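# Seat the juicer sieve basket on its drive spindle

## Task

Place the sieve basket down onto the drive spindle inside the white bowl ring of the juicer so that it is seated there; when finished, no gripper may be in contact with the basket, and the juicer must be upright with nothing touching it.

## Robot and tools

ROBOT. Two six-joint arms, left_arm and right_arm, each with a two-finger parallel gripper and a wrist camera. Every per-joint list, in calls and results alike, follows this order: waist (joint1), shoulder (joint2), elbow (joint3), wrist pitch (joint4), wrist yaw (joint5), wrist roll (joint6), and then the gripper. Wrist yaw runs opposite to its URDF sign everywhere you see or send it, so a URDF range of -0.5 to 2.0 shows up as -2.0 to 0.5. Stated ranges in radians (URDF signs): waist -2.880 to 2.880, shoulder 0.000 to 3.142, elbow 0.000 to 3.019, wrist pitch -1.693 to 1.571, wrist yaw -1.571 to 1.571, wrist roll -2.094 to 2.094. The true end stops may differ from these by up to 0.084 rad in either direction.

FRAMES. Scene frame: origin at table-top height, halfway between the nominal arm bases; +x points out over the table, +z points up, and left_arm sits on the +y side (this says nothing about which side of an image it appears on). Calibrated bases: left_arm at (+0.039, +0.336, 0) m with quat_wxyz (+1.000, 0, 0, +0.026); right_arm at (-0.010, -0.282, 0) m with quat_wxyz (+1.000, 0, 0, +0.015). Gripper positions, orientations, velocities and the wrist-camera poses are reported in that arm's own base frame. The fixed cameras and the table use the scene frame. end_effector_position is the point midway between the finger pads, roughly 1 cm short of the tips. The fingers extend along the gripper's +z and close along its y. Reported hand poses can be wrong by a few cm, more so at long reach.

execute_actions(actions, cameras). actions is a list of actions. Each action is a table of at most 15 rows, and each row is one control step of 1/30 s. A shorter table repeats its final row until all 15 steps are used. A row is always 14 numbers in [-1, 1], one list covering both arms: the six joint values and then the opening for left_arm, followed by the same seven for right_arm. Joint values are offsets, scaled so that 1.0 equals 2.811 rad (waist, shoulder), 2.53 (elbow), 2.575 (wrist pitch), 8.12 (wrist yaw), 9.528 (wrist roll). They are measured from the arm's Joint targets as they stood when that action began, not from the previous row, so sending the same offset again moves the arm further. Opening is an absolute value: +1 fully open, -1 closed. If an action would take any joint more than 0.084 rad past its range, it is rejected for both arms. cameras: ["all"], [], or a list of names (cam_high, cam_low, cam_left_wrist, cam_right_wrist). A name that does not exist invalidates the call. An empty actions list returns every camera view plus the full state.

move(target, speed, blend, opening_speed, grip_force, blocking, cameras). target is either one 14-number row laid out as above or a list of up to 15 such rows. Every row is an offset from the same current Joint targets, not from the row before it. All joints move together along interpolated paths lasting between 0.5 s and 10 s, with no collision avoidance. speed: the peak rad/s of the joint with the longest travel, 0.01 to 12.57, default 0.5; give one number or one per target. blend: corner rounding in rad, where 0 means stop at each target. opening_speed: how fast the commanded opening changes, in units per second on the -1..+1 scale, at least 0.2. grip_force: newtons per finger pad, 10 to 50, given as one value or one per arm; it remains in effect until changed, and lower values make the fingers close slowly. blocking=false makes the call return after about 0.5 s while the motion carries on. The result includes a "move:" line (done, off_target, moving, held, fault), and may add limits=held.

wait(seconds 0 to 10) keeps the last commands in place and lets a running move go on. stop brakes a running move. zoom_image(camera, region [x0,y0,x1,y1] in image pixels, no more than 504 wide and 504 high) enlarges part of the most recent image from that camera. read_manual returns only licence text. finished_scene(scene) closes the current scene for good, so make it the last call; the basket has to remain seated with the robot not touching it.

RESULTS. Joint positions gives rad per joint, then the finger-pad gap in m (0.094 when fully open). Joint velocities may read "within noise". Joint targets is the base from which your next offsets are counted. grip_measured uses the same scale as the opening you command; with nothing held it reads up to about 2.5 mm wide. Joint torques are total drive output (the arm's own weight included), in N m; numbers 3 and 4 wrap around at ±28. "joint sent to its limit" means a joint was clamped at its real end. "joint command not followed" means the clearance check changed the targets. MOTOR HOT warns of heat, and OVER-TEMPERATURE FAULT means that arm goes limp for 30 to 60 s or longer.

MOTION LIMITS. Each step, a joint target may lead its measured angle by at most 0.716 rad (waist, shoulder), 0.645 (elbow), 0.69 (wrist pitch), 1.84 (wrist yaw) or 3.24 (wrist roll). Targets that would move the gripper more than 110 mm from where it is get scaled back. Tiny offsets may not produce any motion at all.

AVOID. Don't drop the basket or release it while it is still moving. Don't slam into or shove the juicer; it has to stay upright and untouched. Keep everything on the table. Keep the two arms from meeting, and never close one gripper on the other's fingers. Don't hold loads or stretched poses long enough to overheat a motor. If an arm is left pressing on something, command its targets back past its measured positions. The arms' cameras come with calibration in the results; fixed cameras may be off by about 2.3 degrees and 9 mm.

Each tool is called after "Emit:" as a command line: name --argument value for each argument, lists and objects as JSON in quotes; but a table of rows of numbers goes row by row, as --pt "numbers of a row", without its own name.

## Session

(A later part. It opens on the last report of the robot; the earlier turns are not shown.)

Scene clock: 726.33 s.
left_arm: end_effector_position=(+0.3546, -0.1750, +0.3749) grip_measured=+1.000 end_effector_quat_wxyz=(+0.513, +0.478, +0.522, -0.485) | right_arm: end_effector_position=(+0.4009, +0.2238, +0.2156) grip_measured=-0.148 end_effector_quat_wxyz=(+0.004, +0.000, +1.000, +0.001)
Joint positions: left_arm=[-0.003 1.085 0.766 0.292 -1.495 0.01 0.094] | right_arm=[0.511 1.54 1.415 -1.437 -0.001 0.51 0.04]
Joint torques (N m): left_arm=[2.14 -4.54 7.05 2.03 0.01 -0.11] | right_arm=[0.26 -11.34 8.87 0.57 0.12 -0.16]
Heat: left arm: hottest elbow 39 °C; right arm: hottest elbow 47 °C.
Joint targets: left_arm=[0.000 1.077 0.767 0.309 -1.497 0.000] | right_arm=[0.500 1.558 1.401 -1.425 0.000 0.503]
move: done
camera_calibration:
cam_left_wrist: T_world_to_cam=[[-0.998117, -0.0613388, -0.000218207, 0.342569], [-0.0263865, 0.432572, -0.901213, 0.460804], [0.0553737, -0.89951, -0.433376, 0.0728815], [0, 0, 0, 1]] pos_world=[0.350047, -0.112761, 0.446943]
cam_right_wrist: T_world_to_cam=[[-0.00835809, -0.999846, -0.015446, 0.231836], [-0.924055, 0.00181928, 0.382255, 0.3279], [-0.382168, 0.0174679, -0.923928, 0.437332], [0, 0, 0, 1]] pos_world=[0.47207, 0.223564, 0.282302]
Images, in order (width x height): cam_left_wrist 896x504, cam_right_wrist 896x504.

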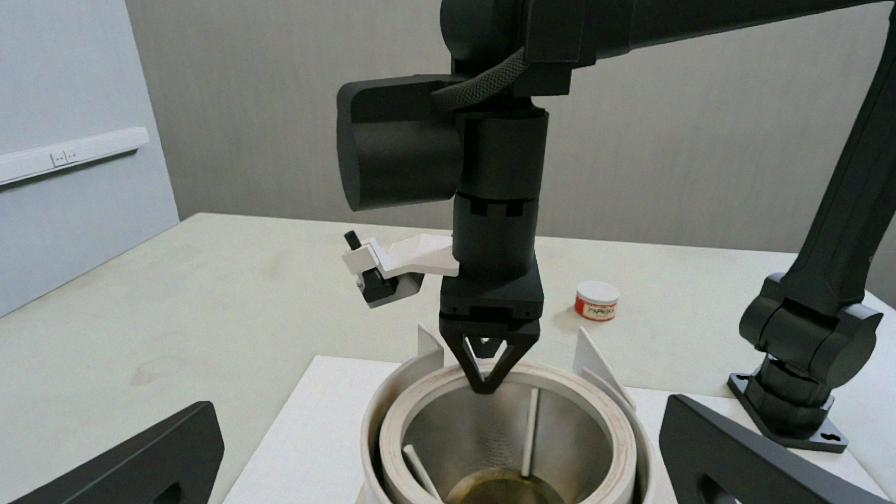

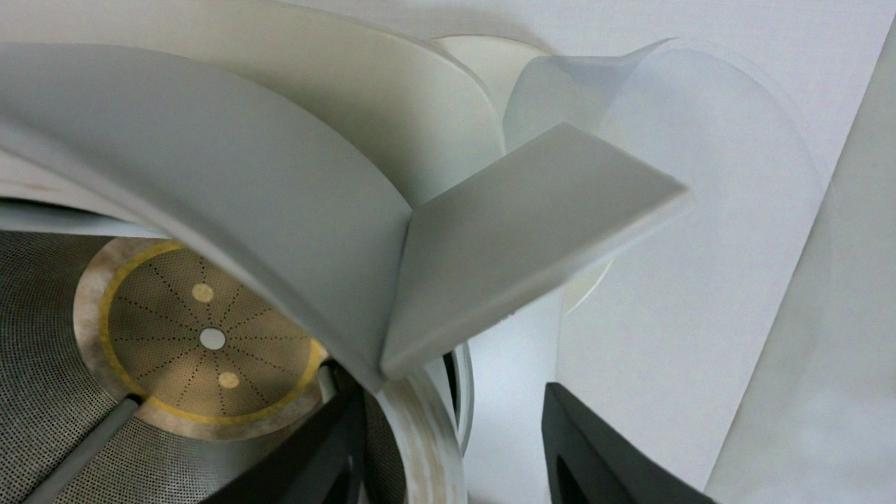

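Emit:
move --target '[0,0,0,0,0,0,1,0,0,0,0,0,0,-1]' --speed 0.15 --opening_speed 0.3 --cameras '["cam_right_wrist","cam_left_wrist","cam_high"]'

Emit:
zoom_image --camera "cam_high" --region '[300, 200, 420, 310]'

Scene clock: 739.43 s.
left_arm: end_effector_position=(+0.3546, -0.1750, +0.3749) grip_measured=+1.000 end_effector_quat_wxyz=(+0.513, +0.478, +0.522, -0.485) | right_arm: end_effector_position=(+0.4003, +0.2299, +0.2160) grip_measured=-0.731 end_effector_quat_wxyz=(+0.003, -0.018, +1.000, +0.015)
Joint positions: left_arm=[-0.003 1.085 0.766 0.292 -1.495 0.01 0.094] | right_arm=[0.514 1.539 1.415 -1.427 0.023 0.478 0.013]
Joint torques (N m): left_arm=[1.96 -4.54 7.04 2.04 0.01 -0.12] | right_arm=[0.03 -11.28 8.81 0.13 -0.73 0.16]
Heat: left arm: hottest elbow 39 °C; right arm: hottest elbow 46 °C.
Joint targets: left_arm=[0.000 1.077 0.767 0.309 -1.497 0.000] | right_arm=[0.500 1.558 1.401 -1.425 0.000 0.503]
move: done
camera_calibration:
cam_left_wrist: T_world_to_cam=[[-0.998117, -0.0613388, -0.000218207, 0.342569], [-0.0263865, 0.432572, -0.901213, 0.460804], [0.0553737, -0.89951, -0.433376, 0.0728815], [0, 0, 0, 1]] pos_world=[0.350047, -0.112761, 0.446943]
cam_right_wrist: T_world_to_cam=[[0.0274327, -0.998745, -0.0418987, 0.229102], [-0.922642, -0.0414275, 0.383426, 0.336301], [-0.38468, 0.0281391, -0.922621, 0.435647], [0, 0, 0, 1]] pos_world=[0.471586, 0.230488, 0.282589]
Images, in order (width x height): cam_high 896x504, cam_left_wrist 896x504, cam_right_wrist 896x504.

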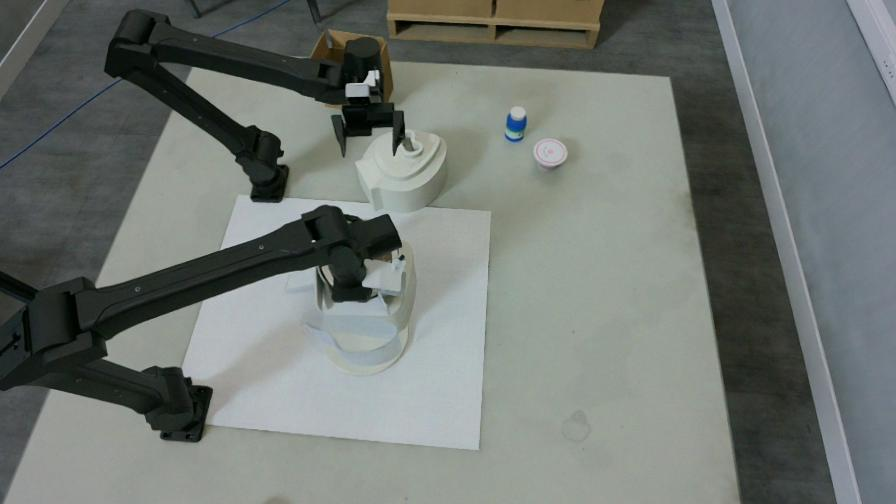

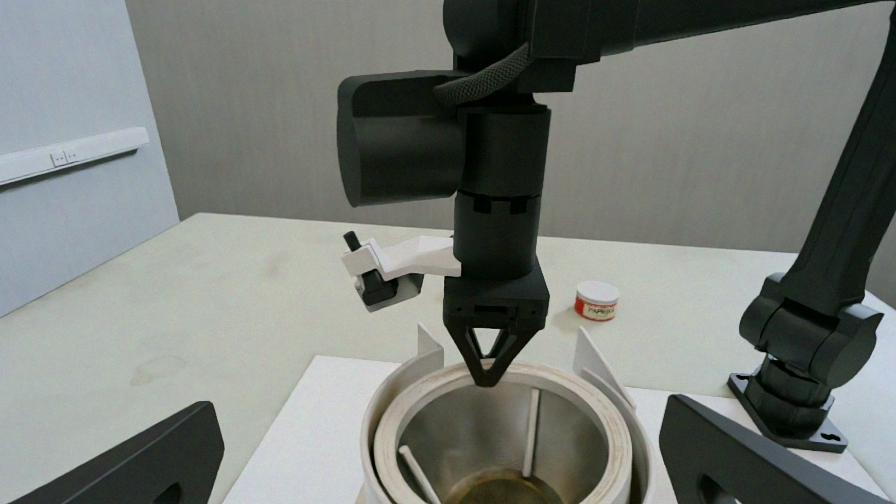

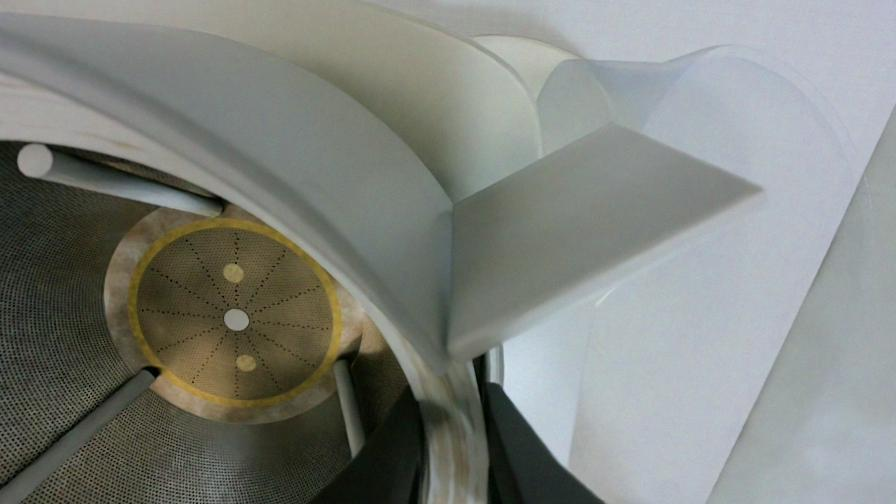

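Scaled by 4.200 from the camera's 896x504 image, which has a finer 1280x720 frame.

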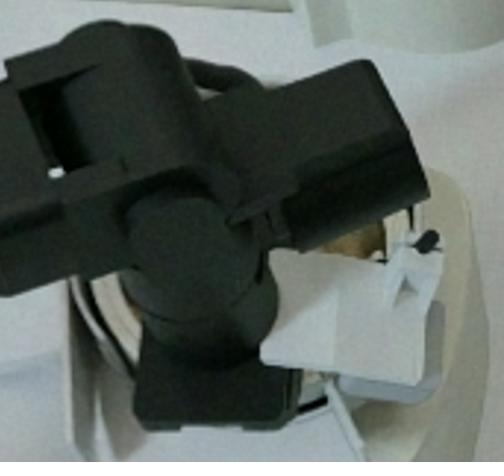

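Emit:
move --target '[0,0,0,0,0,0,1,0,0.0009,0.0684,-0.0297,0,0,-1]' --speed 0.15 --cameras '["cam_right_wrist","cam_left_wrist","cam_high","cam_low"]'

Emit:
zoom_image --camera "cam_left_wrist" --region '[330, 300, 680, 504]'

Emit:
zoom_image --camera "cam_low" --region '[290, 90, 400, 220]'

Scene clock: 747.43 s.
left_arm: end_effector_position=(+0.3546, -0.1750, +0.3749) grip_measured=+1.000 end_effector_quat_wxyz=(+0.513, +0.478, +0.522, -0.485) | right_arm: end_effector_position=(+0.3992, +0.2306, +0.2336) grip_measured=-0.752 end_effector_quat_wxyz=(-0.010, -0.018, +1.000, +0.007)
Joint positions: left_arm=[-0.003 1.085 0.766 0.292 -1.495 0.01 0.094] | right_arm=[0.517 1.553 1.477 -1.506 0.022 0.48 0.012]
Joint torques (N m): left_arm=[2.14 -4.54 7.04 2.04 0.01 -0.11] | right_arm=[-0.09 -12.45 18.02 0.1 -0.66 0.15]
Heat: left arm: hottest elbow 39 °C; right arm: hottest elbow 46 °C.
Joint targets: left_arm=[0.000 1.077 0.767 0.309 -1.497 0.000] | right_arm=[0.500 1.560 1.574 -1.501 0.000 0.503]
move: off_target (right_arm); right_arm: the elbow is farthest, 0.097 rad from its target
camera_calibration:
cam_left_wrist: T_world_to_cam=[[-0.998117, -0.0613388, -0.000218207, 0.342569], [-0.0263865, 0.432572, -0.901213, 0.460804], [0.0553737, -0.89951, -0.433376, 0.0728815], [0, 0, 0, 1]] pos_world=[0.350047, -0.112761, 0.446943]
cam_right_wrist: T_world_to_cam=[[0.0272943, -0.999278, -0.0264299, 0.227123], [-0.912514, -0.035702, 0.407485, 0.317594], [-0.408134, 0.0129956, -0.91283, 0.462063], [0, 0, 0, 1]] pos_world=[0.472193, 0.232293, 0.298373]

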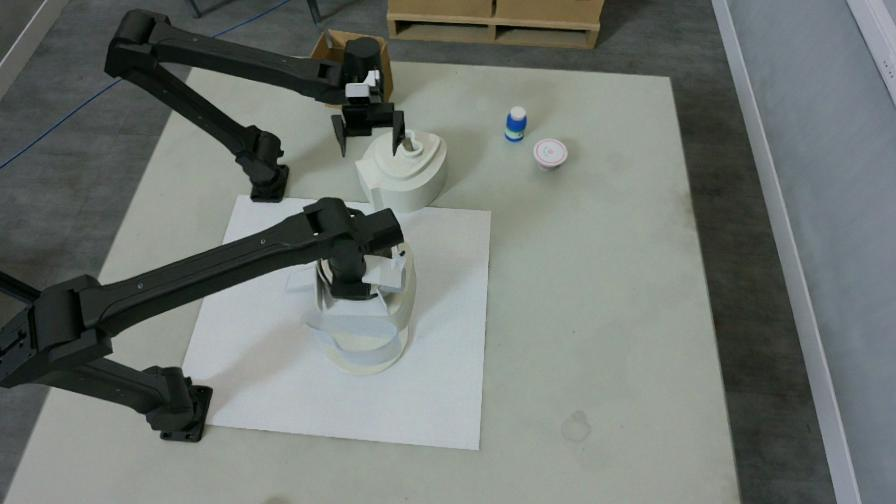

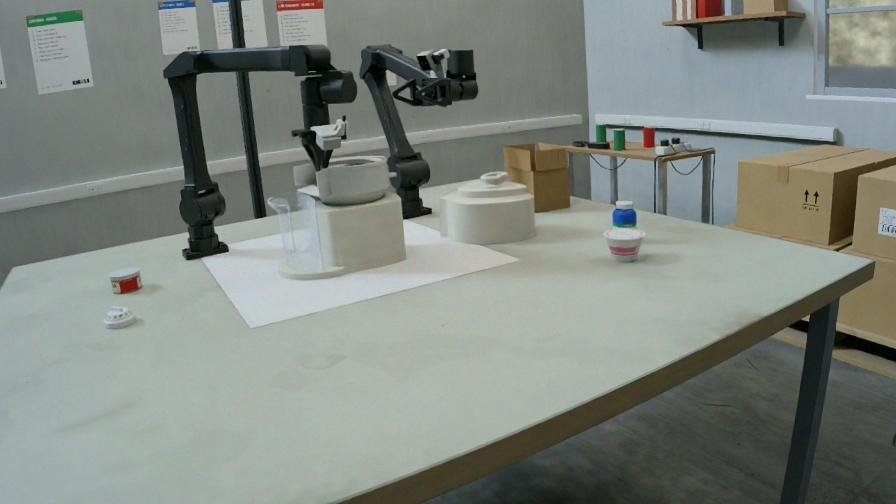

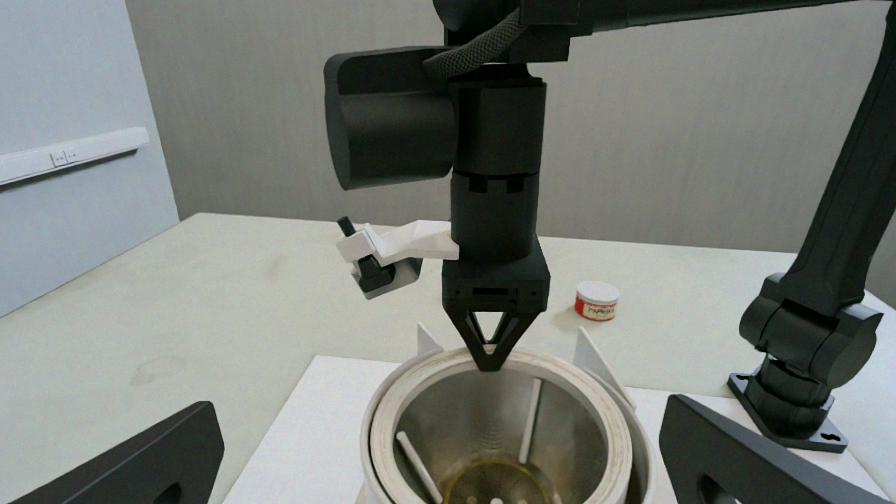

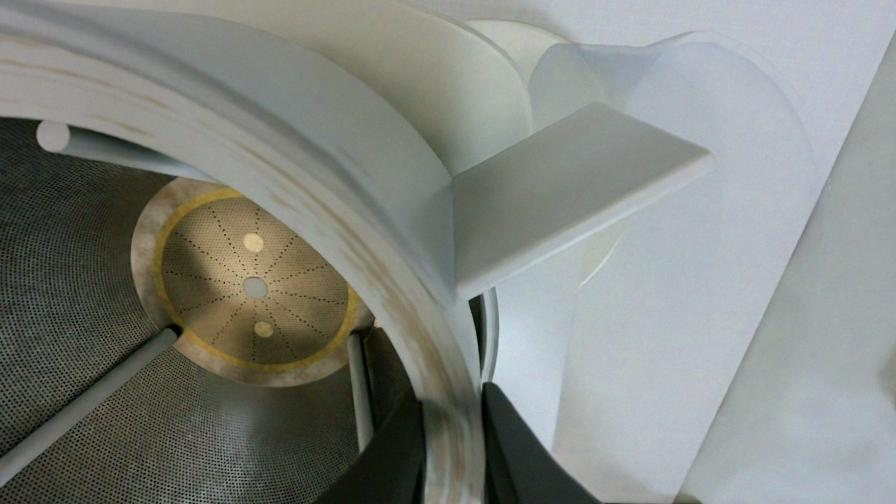

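Scaled by 1.440 from the camera's 896x504 image, which has a finer 1280x720 frame.

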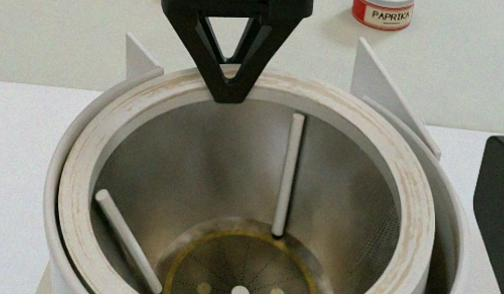

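Scaled by 3.877 from the camera's 896x504 image, which has a finer 1280x720 frame.

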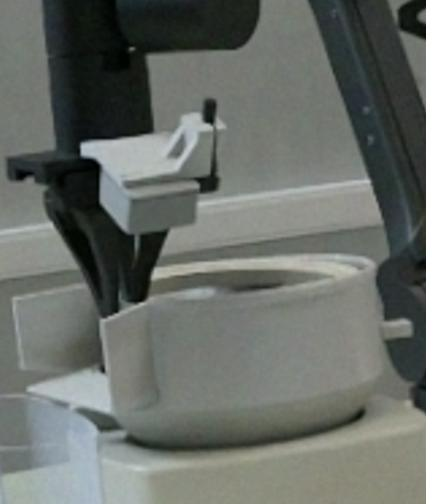

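Emit:
move --target '[0,0,0,0,0,0,1,-0.005,0.0009,0.0281,-0.016,0.0062,0,-1]' --speed 0.15 --cameras '["cam_right_wrist","cam_left_wrist","cam_high","cam_low"]'

Emit:
zoom_image --camera "cam_left_wrist" --region '[330, 300, 680, 504]'

Emit:
zoom_image --camera "cam_low" --region '[290, 90, 400, 220]'

Scene clock: 753.23 s.
left_arm: end_effector_position=(+0.3546, -0.1750, +0.3749) grip_measured=+1.000 end_effector_quat_wxyz=(+0.513, +0.478, +0.522, -0.485) | right_arm: end_effector_position=(+0.4009, +0.2354, +0.2573) grip_measured=-0.753 end_effector_quat_wxyz=(-0.013, -0.018, +1.000, +0.020)
Joint positions: left_arm=[-0.003 1.085 0.766 0.292 -1.495 0.01 0.094] | right_arm=[0.514 1.555 1.542 -1.561 0.048 0.477 0.012]
Joint torques (N m): left_arm=[2.14 -4.48 7.04 2.04 0.01 -0.11] | right_arm=[-0.79 -12.63 18.55 0.66 0.18 0.16]
Heat: left arm: hottest elbow 39 °C; right arm: hottest elbow 48 °C.
Joint targets: left_arm=[0.000 1.077 0.767 0.309 -1.497 0.000] | right_arm=[0.486 1.562 1.645 -1.542 0.051 0.503]
move: off_target (right_arm); right_arm: the elbow is farthest, 0.103 rad from its target
camera_calibration:
cam_left_wrist: T_world_to_cam=[[-0.998117, -0.0613388, -0.000218207, 0.342569], [-0.0263865, 0.432572, -0.901213, 0.460804], [0.0553737, -0.89951, -0.433376, 0.0728815], [0, 0, 0, 1]] pos_world=[0.350047, -0.112761, 0.446943]
cam_right_wrist: T_world_to_cam=[[0.027216, -0.998224, -0.0529852, 0.239098], [-0.909686, -0.0467059, 0.412662, 0.309759], [-0.414404, 0.0369689, -0.909342, 0.480253], [0, 0, 0, 1]] pos_world=[0.474295, 0.235386, 0.321556]

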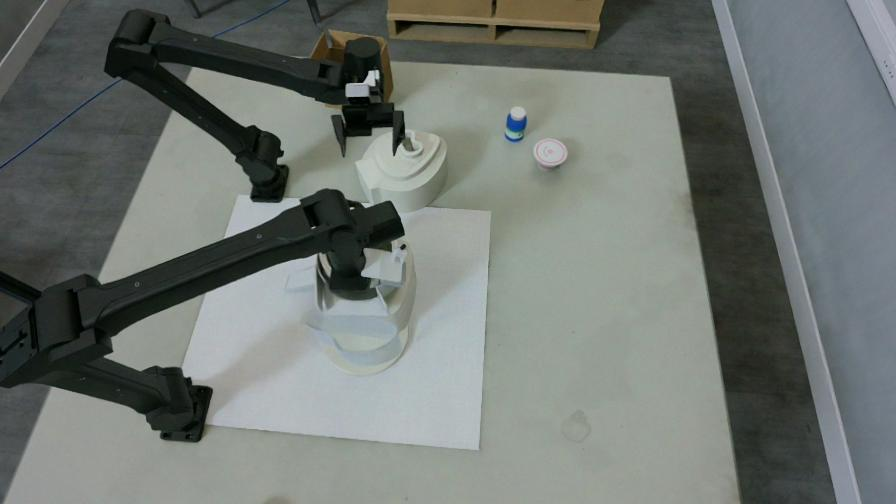

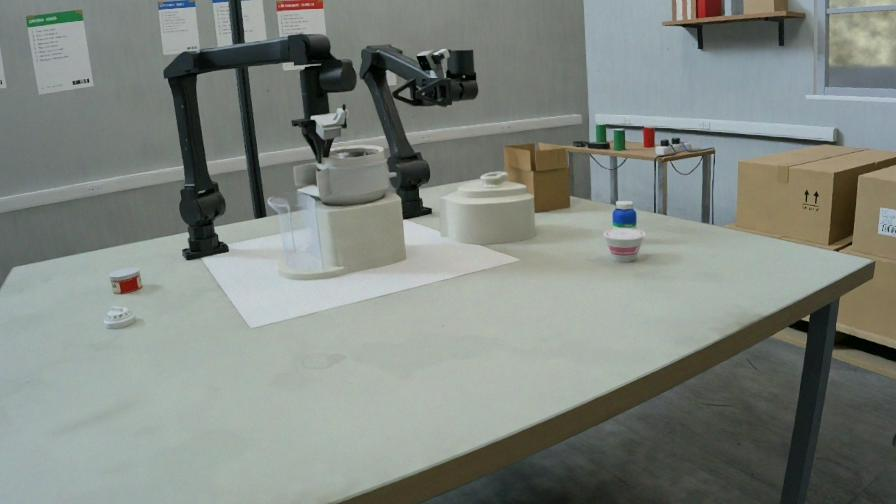

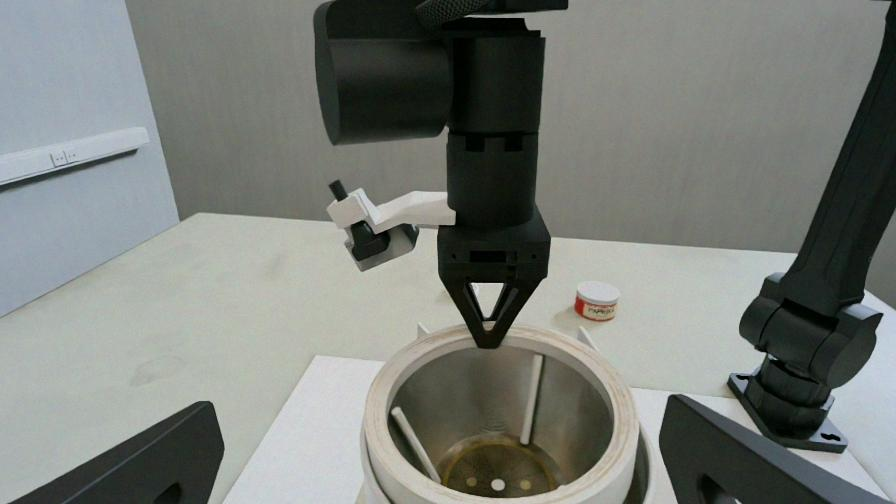

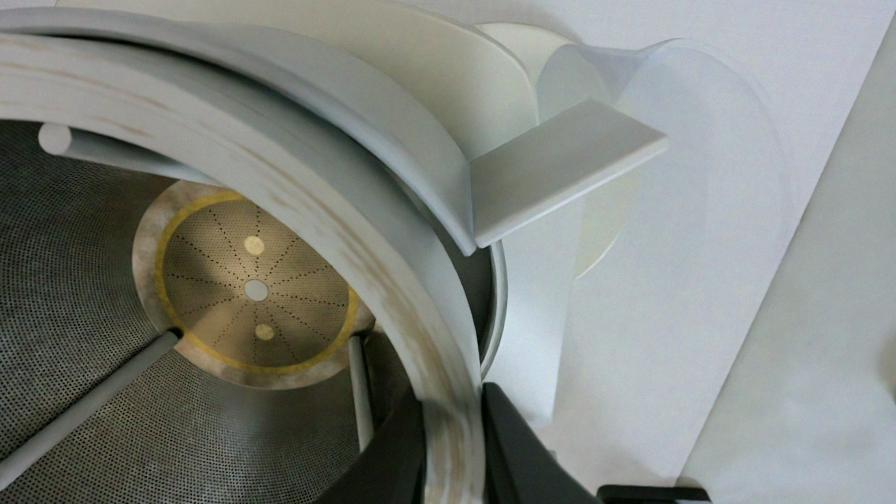

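Scaled by 1.440 from the camera's 896x504 image, which has a finer 1280x720 frame.

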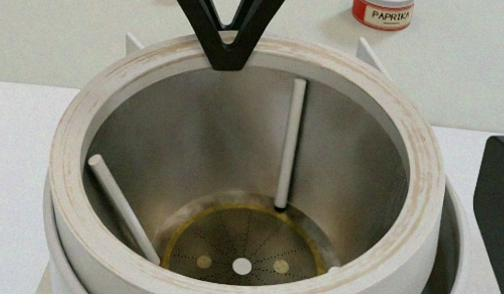

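Scaled by 3.877 from the camera's 896x504 image, which has a finer 1280x720 frame.

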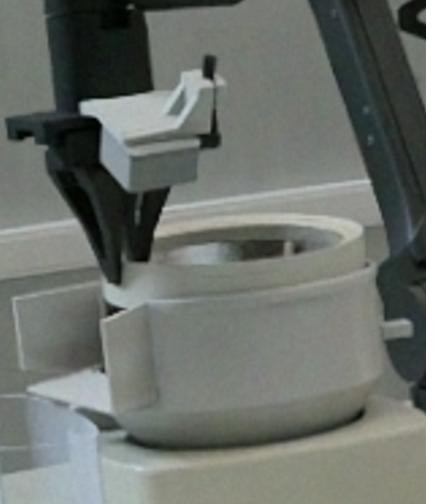

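Emit:
zoom_image --camera "cam_right_wrist" --region '[0, 0, 504, 400]'

Scaled by 1.000.

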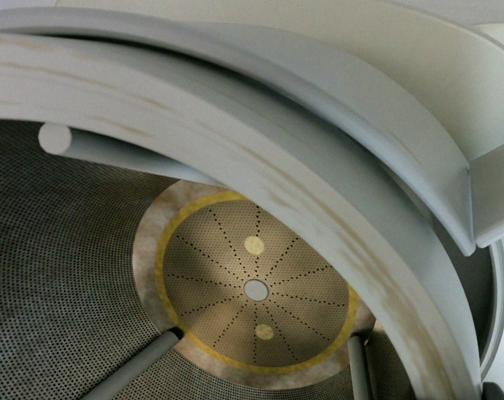

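Emit:
move --target '[0,0,0,0,0,0,1,0.01814,-0.01459,-0.06364,0.02563,-0.00148,-0.00882,-1]' --speed 0.12 --cameras '["cam_right_wrist","cam_left_wrist","cam_low"]'

Emit:
zoom_image --camera "cam_left_wrist" --region '[330, 300, 680, 504]'

Emit:
zoom_image --camera "cam_low" --region '[290, 90, 400, 220]'

Scene clock: 786.70 s.
left_arm: end_effector_position=(+0.3546, -0.1750, +0.3749) grip_measured=+1.000 end_effector_quat_wxyz=(+0.513, +0.478, +0.522, -0.485) | right_arm: end_effector_position=(+0.3999, +0.2386, +0.2414) grip_measured=-0.753 end_effector_quat_wxyz=(-0.001, -0.052, +0.998, +0.022)
Joint positions: left_arm=[-0.003 1.085 0.766 0.292 -1.495 0.01 0.094] | right_arm=[0.524 1.545 1.488 -1.497 0.04 0.42 0.012]
Joint torques (N m): left_arm=[2.14 -4.31 7.04 2.03 0.01 -0.11] | right_arm=[2.02 -15.33 9.69 0.87 0.06 -0.11]
Heat: left arm: hottest elbow 39 °C; right arm: hottest elbow 55 °C.
Joint targets: left_arm=[0.000 1.077 0.767 0.309 -1.497 0.000] | right_arm=[0.537 1.521 1.484 -1.476 0.039 0.419]
move: done
camera_calibration:
cam_left_wrist: T_world_to_cam=[[-0.998117, -0.0613388, -0.000218207, 0.342569], [-0.0263865, 0.432572, -0.901213, 0.460804], [0.0553737, -0.89951, -0.433376, 0.0728815], [0, 0, 0, 1]] pos_world=[0.350047, -0.112761, 0.446943]
cam_right_wrist: T_world_to_cam=[[0.0949313, -0.99391, -0.055955, 0.214099], [-0.91448, -0.109278, 0.389596, 0.33806], [-0.393338, 0.0141849, -0.919285, 0.464714], [0, 0, 0, 1]] pos_world=[0.471614, 0.243145, 0.307477]
Images, in order (width x height): cam_low 896x504, cam_left_wrist 896x504, cam_right_wrist 896x504.

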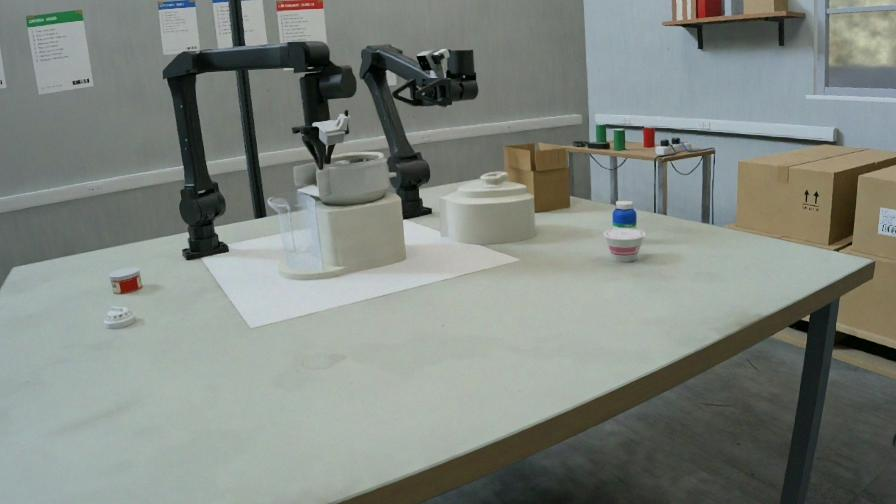

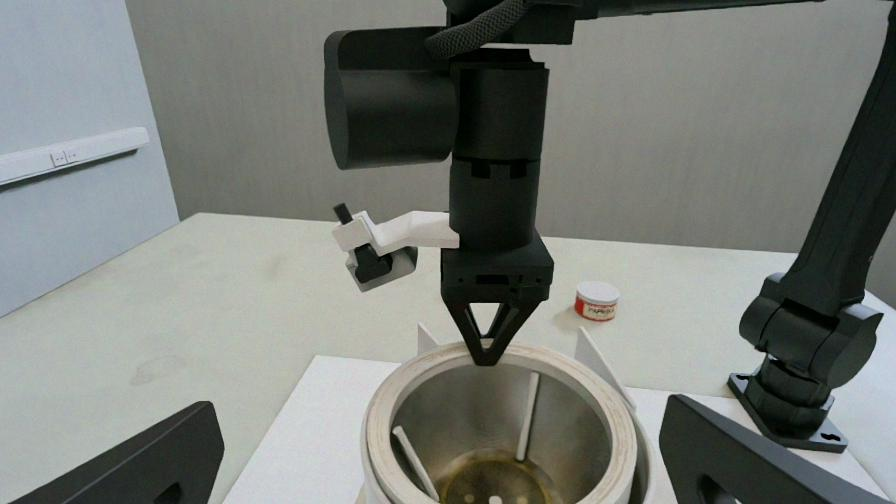

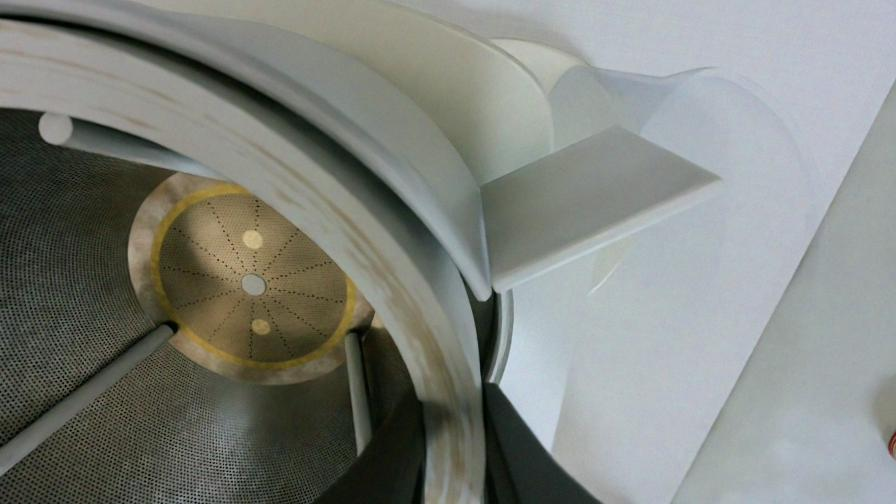

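Scaled by 1.440 from the camera's 896x504 image, which has a finer 1280x720 frame.

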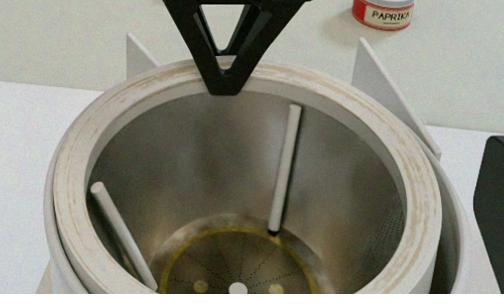

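Scaled by 3.877 from the camera's 896x504 image, which has a finer 1280x720 frame.

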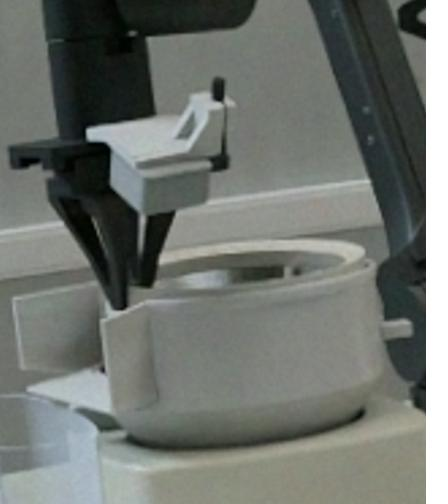

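Emit:
move --target '[0,0,0,0,0,0,1,0.00107,-0.00427,-0.02134,0.0165,0,0,-1]' --speed 0.1 --cameras '["cam_right_wrist","cam_left_wrist","cam_low","cam_high"]'

Emit:
zoom_image --camera "cam_left_wrist" --region '[330, 300, 680, 504]'

Emit:
zoom_image --camera "cam_low" --region '[290, 90, 400, 220]'

Scene clock: 812.93 s.
left_arm: end_effector_position=(+0.3546, -0.1750, +0.3749) grip_measured=+1.000 end_effector_quat_wxyz=(+0.513, +0.478, +0.522, -0.485) | right_arm: end_effector_position=(+0.3972, +0.2370, +0.2245) grip_measured=-0.753 end_effector_quat_wxyz=(+0.000, -0.052, +0.998, +0.022)
Joint positions: left_arm=[-0.003 1.085 0.766 0.292 -1.495 0.01 0.094] | right_arm=[0.524 1.538 1.436 -1.448 0.039 0.42 0.012]
Joint torques (N m): left_arm=[2.08 -4.48 6.99 2.04 0.01 -0.11] | right_arm=[2.49 -15.62 9.48 0.69 0.07 -0.11]
Heat: left arm: hottest elbow 39 °C; right arm: hottest elbow 52 °C.
Joint targets: left_arm=[0.000 1.077 0.767 0.309 -1.497 0.000] | right_arm=[0.540 1.510 1.430 -1.434 0.039 0.419]
move: done
camera_calibration:
cam_left_wrist: T_world_to_cam=[[-0.998117, -0.0613388, -0.000218207, 0.342569], [-0.0263865, 0.432572, -0.901213, 0.460804], [0.0553737, -0.89951, -0.433376, 0.0728815], [0, 0, 0, 1]] pos_world=[0.350047, -0.112761, 0.446943]
cam_right_wrist: T_world_to_cam=[[0.0958516, -0.993807, -0.0562071, 0.211473], [-0.915633, -0.110178, 0.386623, 0.343321], [-0.390422, 0.0144066, -0.920523, 0.447278], [0, 0, 0, 1]] pos_world=[0.468713, 0.241546, 0.29088]

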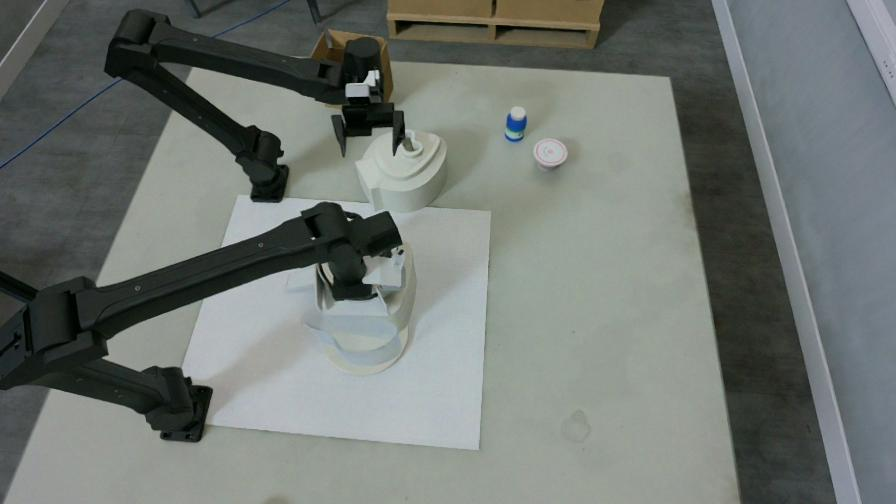

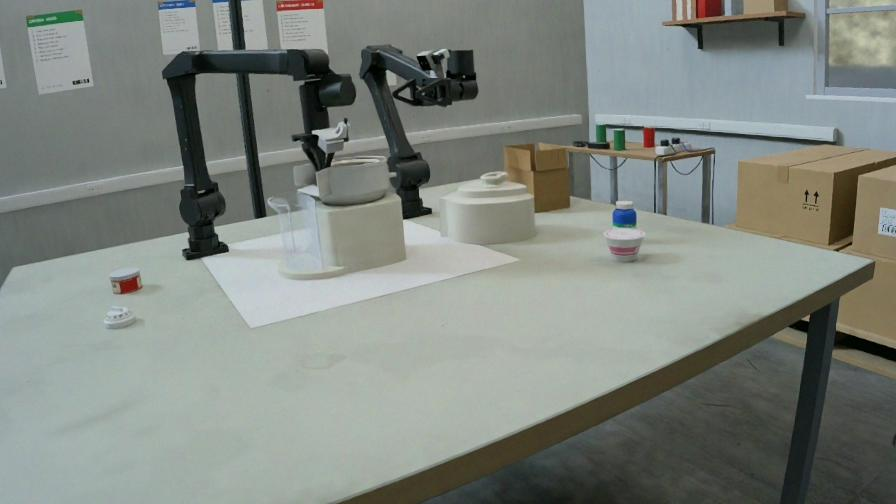

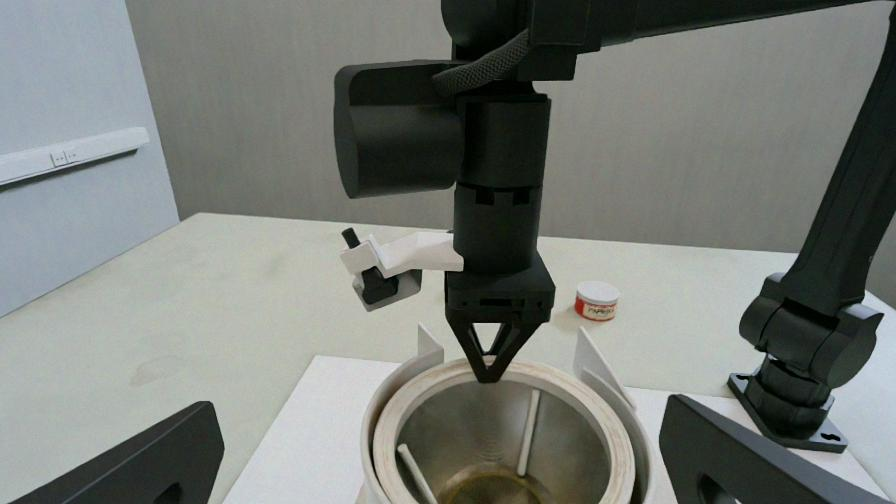

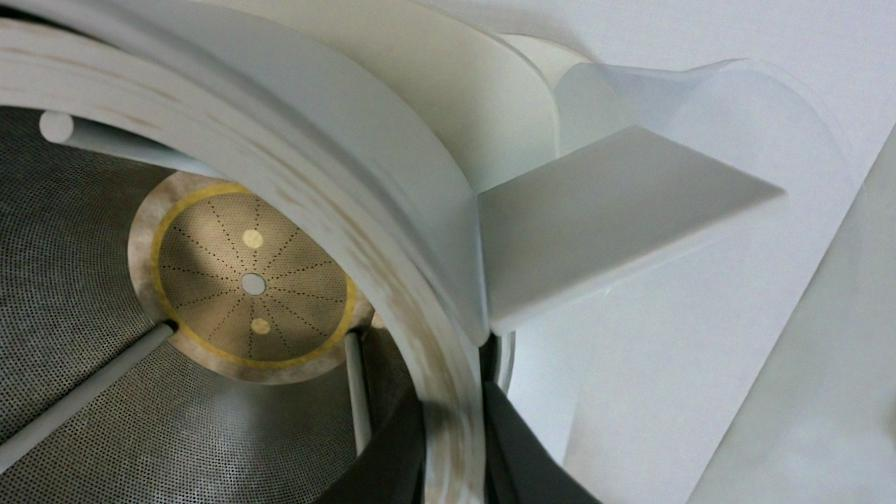

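Scaled by 1.440 from the camera's 896x504 image, which has a finer 1280x720 frame.

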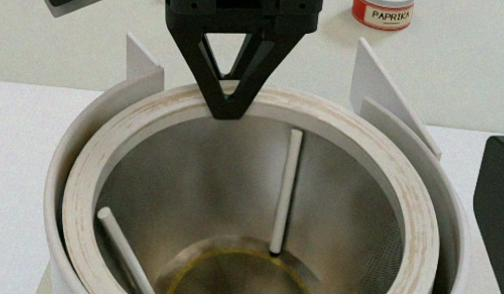

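Scaled by 3.877 from the camera's 896x504 image, which has a finer 1280x720 frame.

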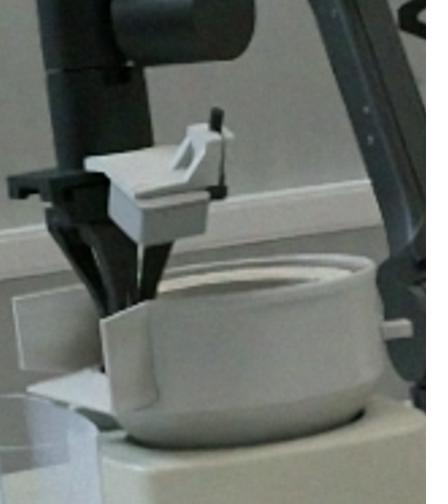

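Emit:
move --target '[0,0,0,0,0,0,1,0.0015,-0.0011,-0.01225,0.0101,0,0,-1]' --speed 0.1 --cameras '["cam_right_wrist","cam_left_wrist","cam_low"]'

Emit:
zoom_image --camera "cam_left_wrist" --region '[330, 300, 680, 504]'

Scene clock: 822.40 s.
left_arm: end_effector_position=(+0.3546, -0.1750, +0.3749) grip_measured=+1.000 end_effector_quat_wxyz=(+0.513, +0.478, +0.522, -0.485) | right_arm: end_effector_position=(+0.3960, +0.2361, +0.2209) grip_measured=-0.753 end_effector_quat_wxyz=(+0.007, -0.053, +0.998, +0.024)
Joint positions: left_arm=[-0.003 1.085 0.766 0.292 -1.495 0.01 0.094] | right_arm=[0.525 1.526 1.413 -1.422 0.037 0.42 0.012]
Joint torques (N m): left_arm=[2.2 -4.48 7.01 2.02 0.01 -0.11] | right_arm=[2.61 -14.74 8.92 0.69 0.13 -0.1]
Heat: left arm: hottest elbow 39 °C; right arm: hottest elbow 50 °C.
Joint targets: left_arm=[0.000 1.077 0.767 0.309 -1.497 0.000] | right_arm=[0.544 1.507 1.400 -1.408 0.039 0.419]
move: done
camera_calibration:
cam_left_wrist: T_world_to_cam=[[-0.998117, -0.0613388, -0.000218207, 0.342569], [-0.0263865, 0.432572, -0.901213, 0.460804], [0.0553737, -0.89951, -0.433376, 0.0728815], [0, 0, 0, 1]] pos_world=[0.350047, -0.112761, 0.446943]
cam_right_wrist: T_world_to_cam=[[0.0970051, -0.993444, -0.0604948, 0.210949], [-0.920754, -0.112653, 0.373525, 0.34897], [-0.37789, 0.019467, -0.925646, 0.438373], [0, 0, 0, 1]] pos_world=[0.46651, 0.240345, 0.28819]
Images, in order (width x height): cam_low 896x504, cam_left_wrist 896x504, cam_right_wrist 896x504.

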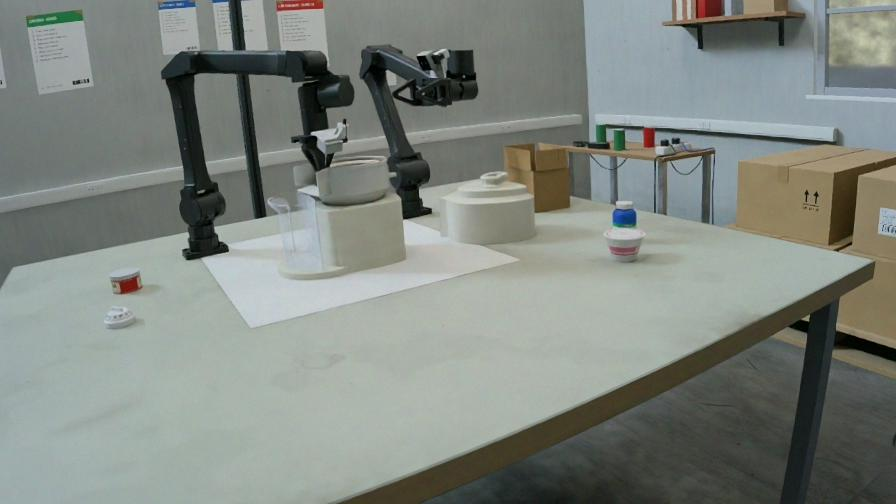

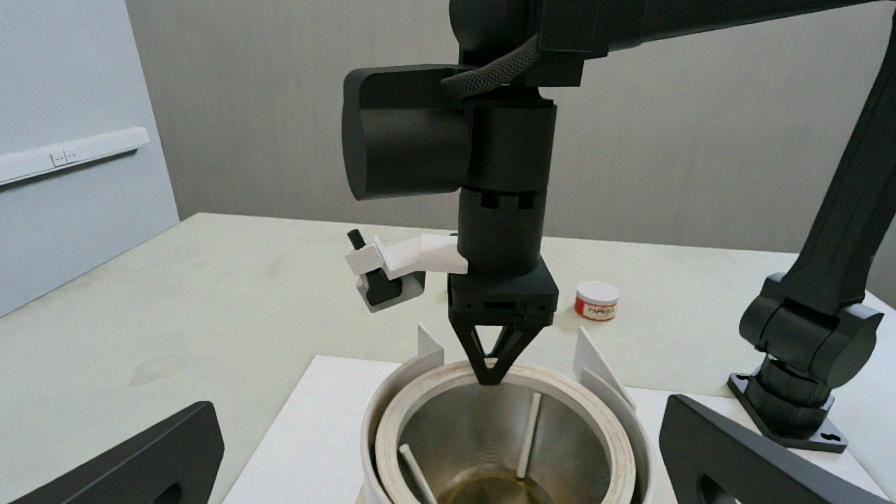

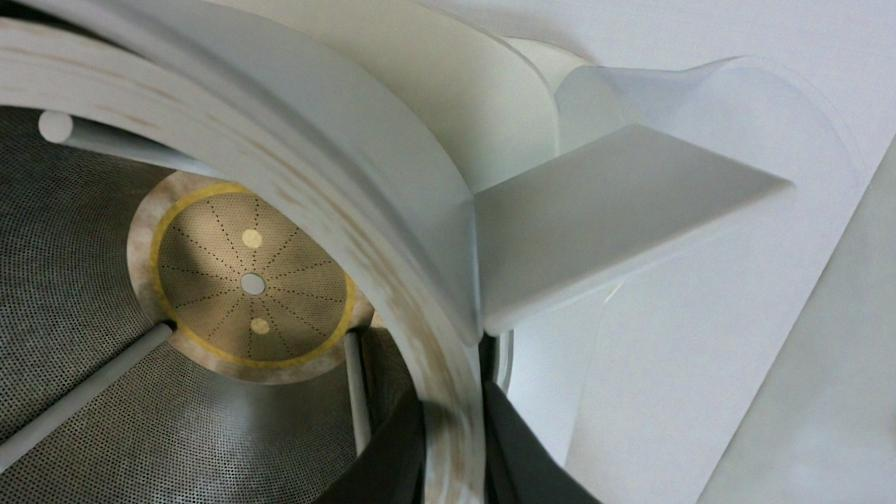

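Scaled by 1.440 from the camera's 896x504 image, which has a finer 1280x720 frame.

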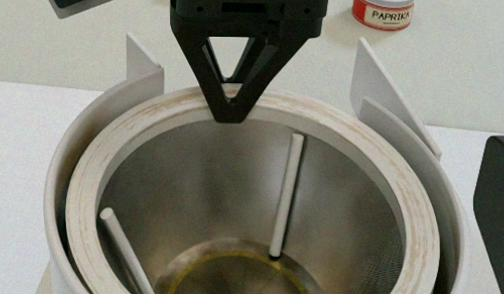

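Emit:
move --target '[0,0,0,0,0,0,1,-0.0128,0.0135,0.002,0.0022,0,-0.0106,-1]' --speed 0.08 --cameras '["cam_right_wrist","cam_left_wrist","cam_low"]'

Emit:
zoom_image --camera "cam_left_wrist" --region '[330, 300, 680, 504]'

Scene clock: 833.93 s.
left_arm: end_effector_position=(+0.3546, -0.1750, +0.3749) grip_measured=+1.000 end_effector_quat_wxyz=(+0.513, +0.478, +0.522, -0.485) | right_arm: end_effector_position=(+0.4000, +0.2361, +0.2207) grip_measured=-0.753 end_effector_quat_wxyz=(+0.015, -0.095, +0.995, +0.025)
Joint positions: left_arm=[-0.003 1.085 0.766 0.292 -1.495 0.01 0.094] | right_arm=[0.522 1.527 1.413 -1.408 0.033 0.332 0.012]
Joint torques (N m): left_arm=[2.08 -4.37 7.06 2.03 0 -0.11] | right_arm=[-0.03 -11.52 9.36 0.35 0.27 -0.24]
Heat: left arm: hottest elbow 39 °C; right arm: hottest elbow 48 °C.
Joint targets: left_arm=[0.000 1.077 0.767 0.309 -1.497 0.000] | right_arm=[0.508 1.544 1.405 -1.402 0.039 0.318]
move: done
camera_calibration:
cam_left_wrist: T_world_to_cam=[[-0.998117, -0.0613388, -0.000218207, 0.342569], [-0.0263865, 0.432572, -0.901213, 0.460804], [0.0553737, -0.89951, -0.433376, 0.0728815], [0, 0, 0, 1]] pos_world=[0.350047, -0.112761, 0.446943]
cam_right_wrist: T_world_to_cam=[[0.181836, -0.981501, -0.0599236, 0.173649], [-0.914217, -0.191184, 0.357289, 0.372339], [-0.362136, -0.0101848, -0.93207, 0.441847], [0, 0, 0, 1]] pos_world=[0.468831, 0.246122, 0.289206]
Images, in order (width x height): cam_low 896x504, cam_left_wrist 896x504, cam_right_wrist 896x504.

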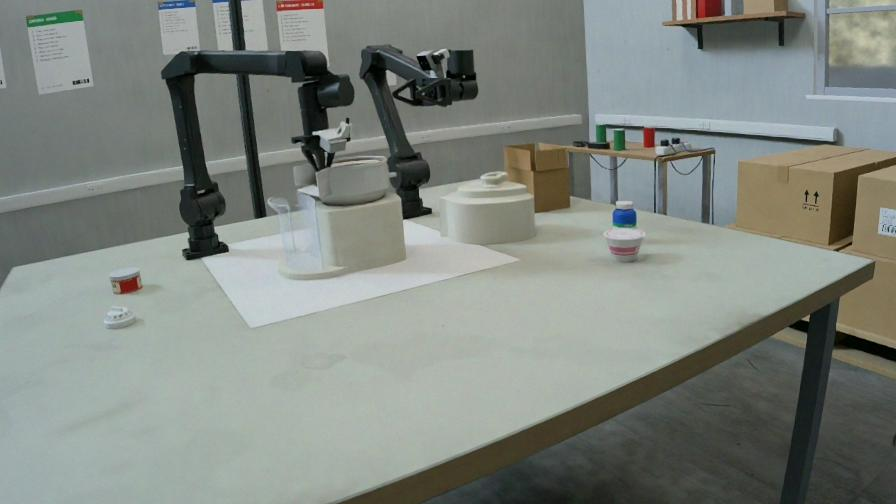

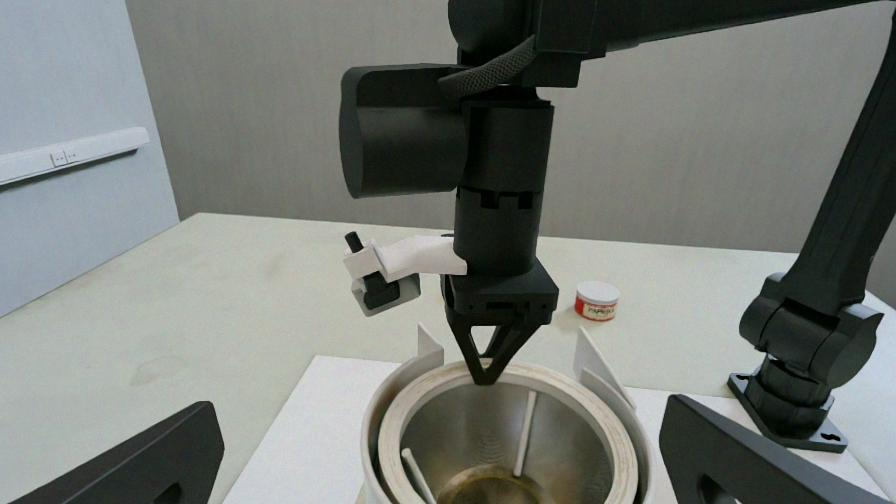

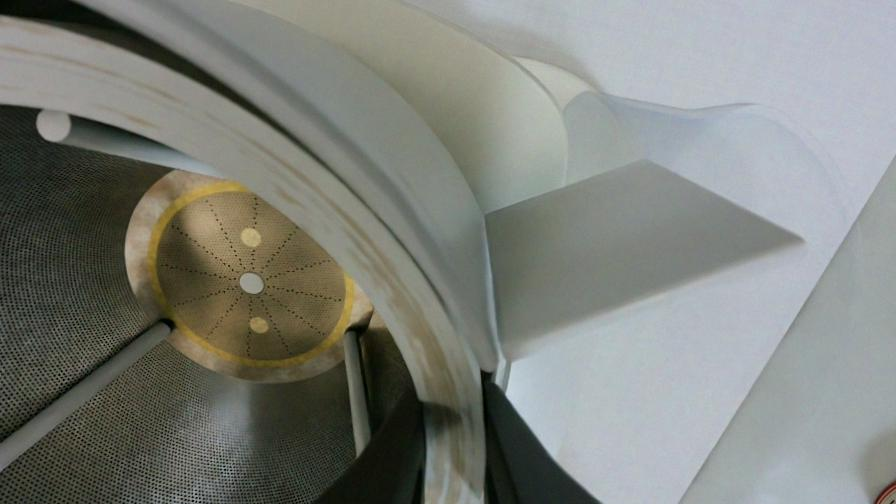

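Scaled by 1.440 from the camera's 896x504 image, which has a finer 1280x720 frame.

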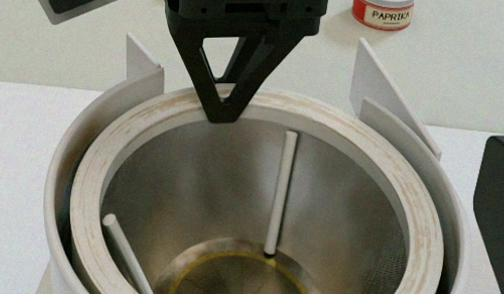

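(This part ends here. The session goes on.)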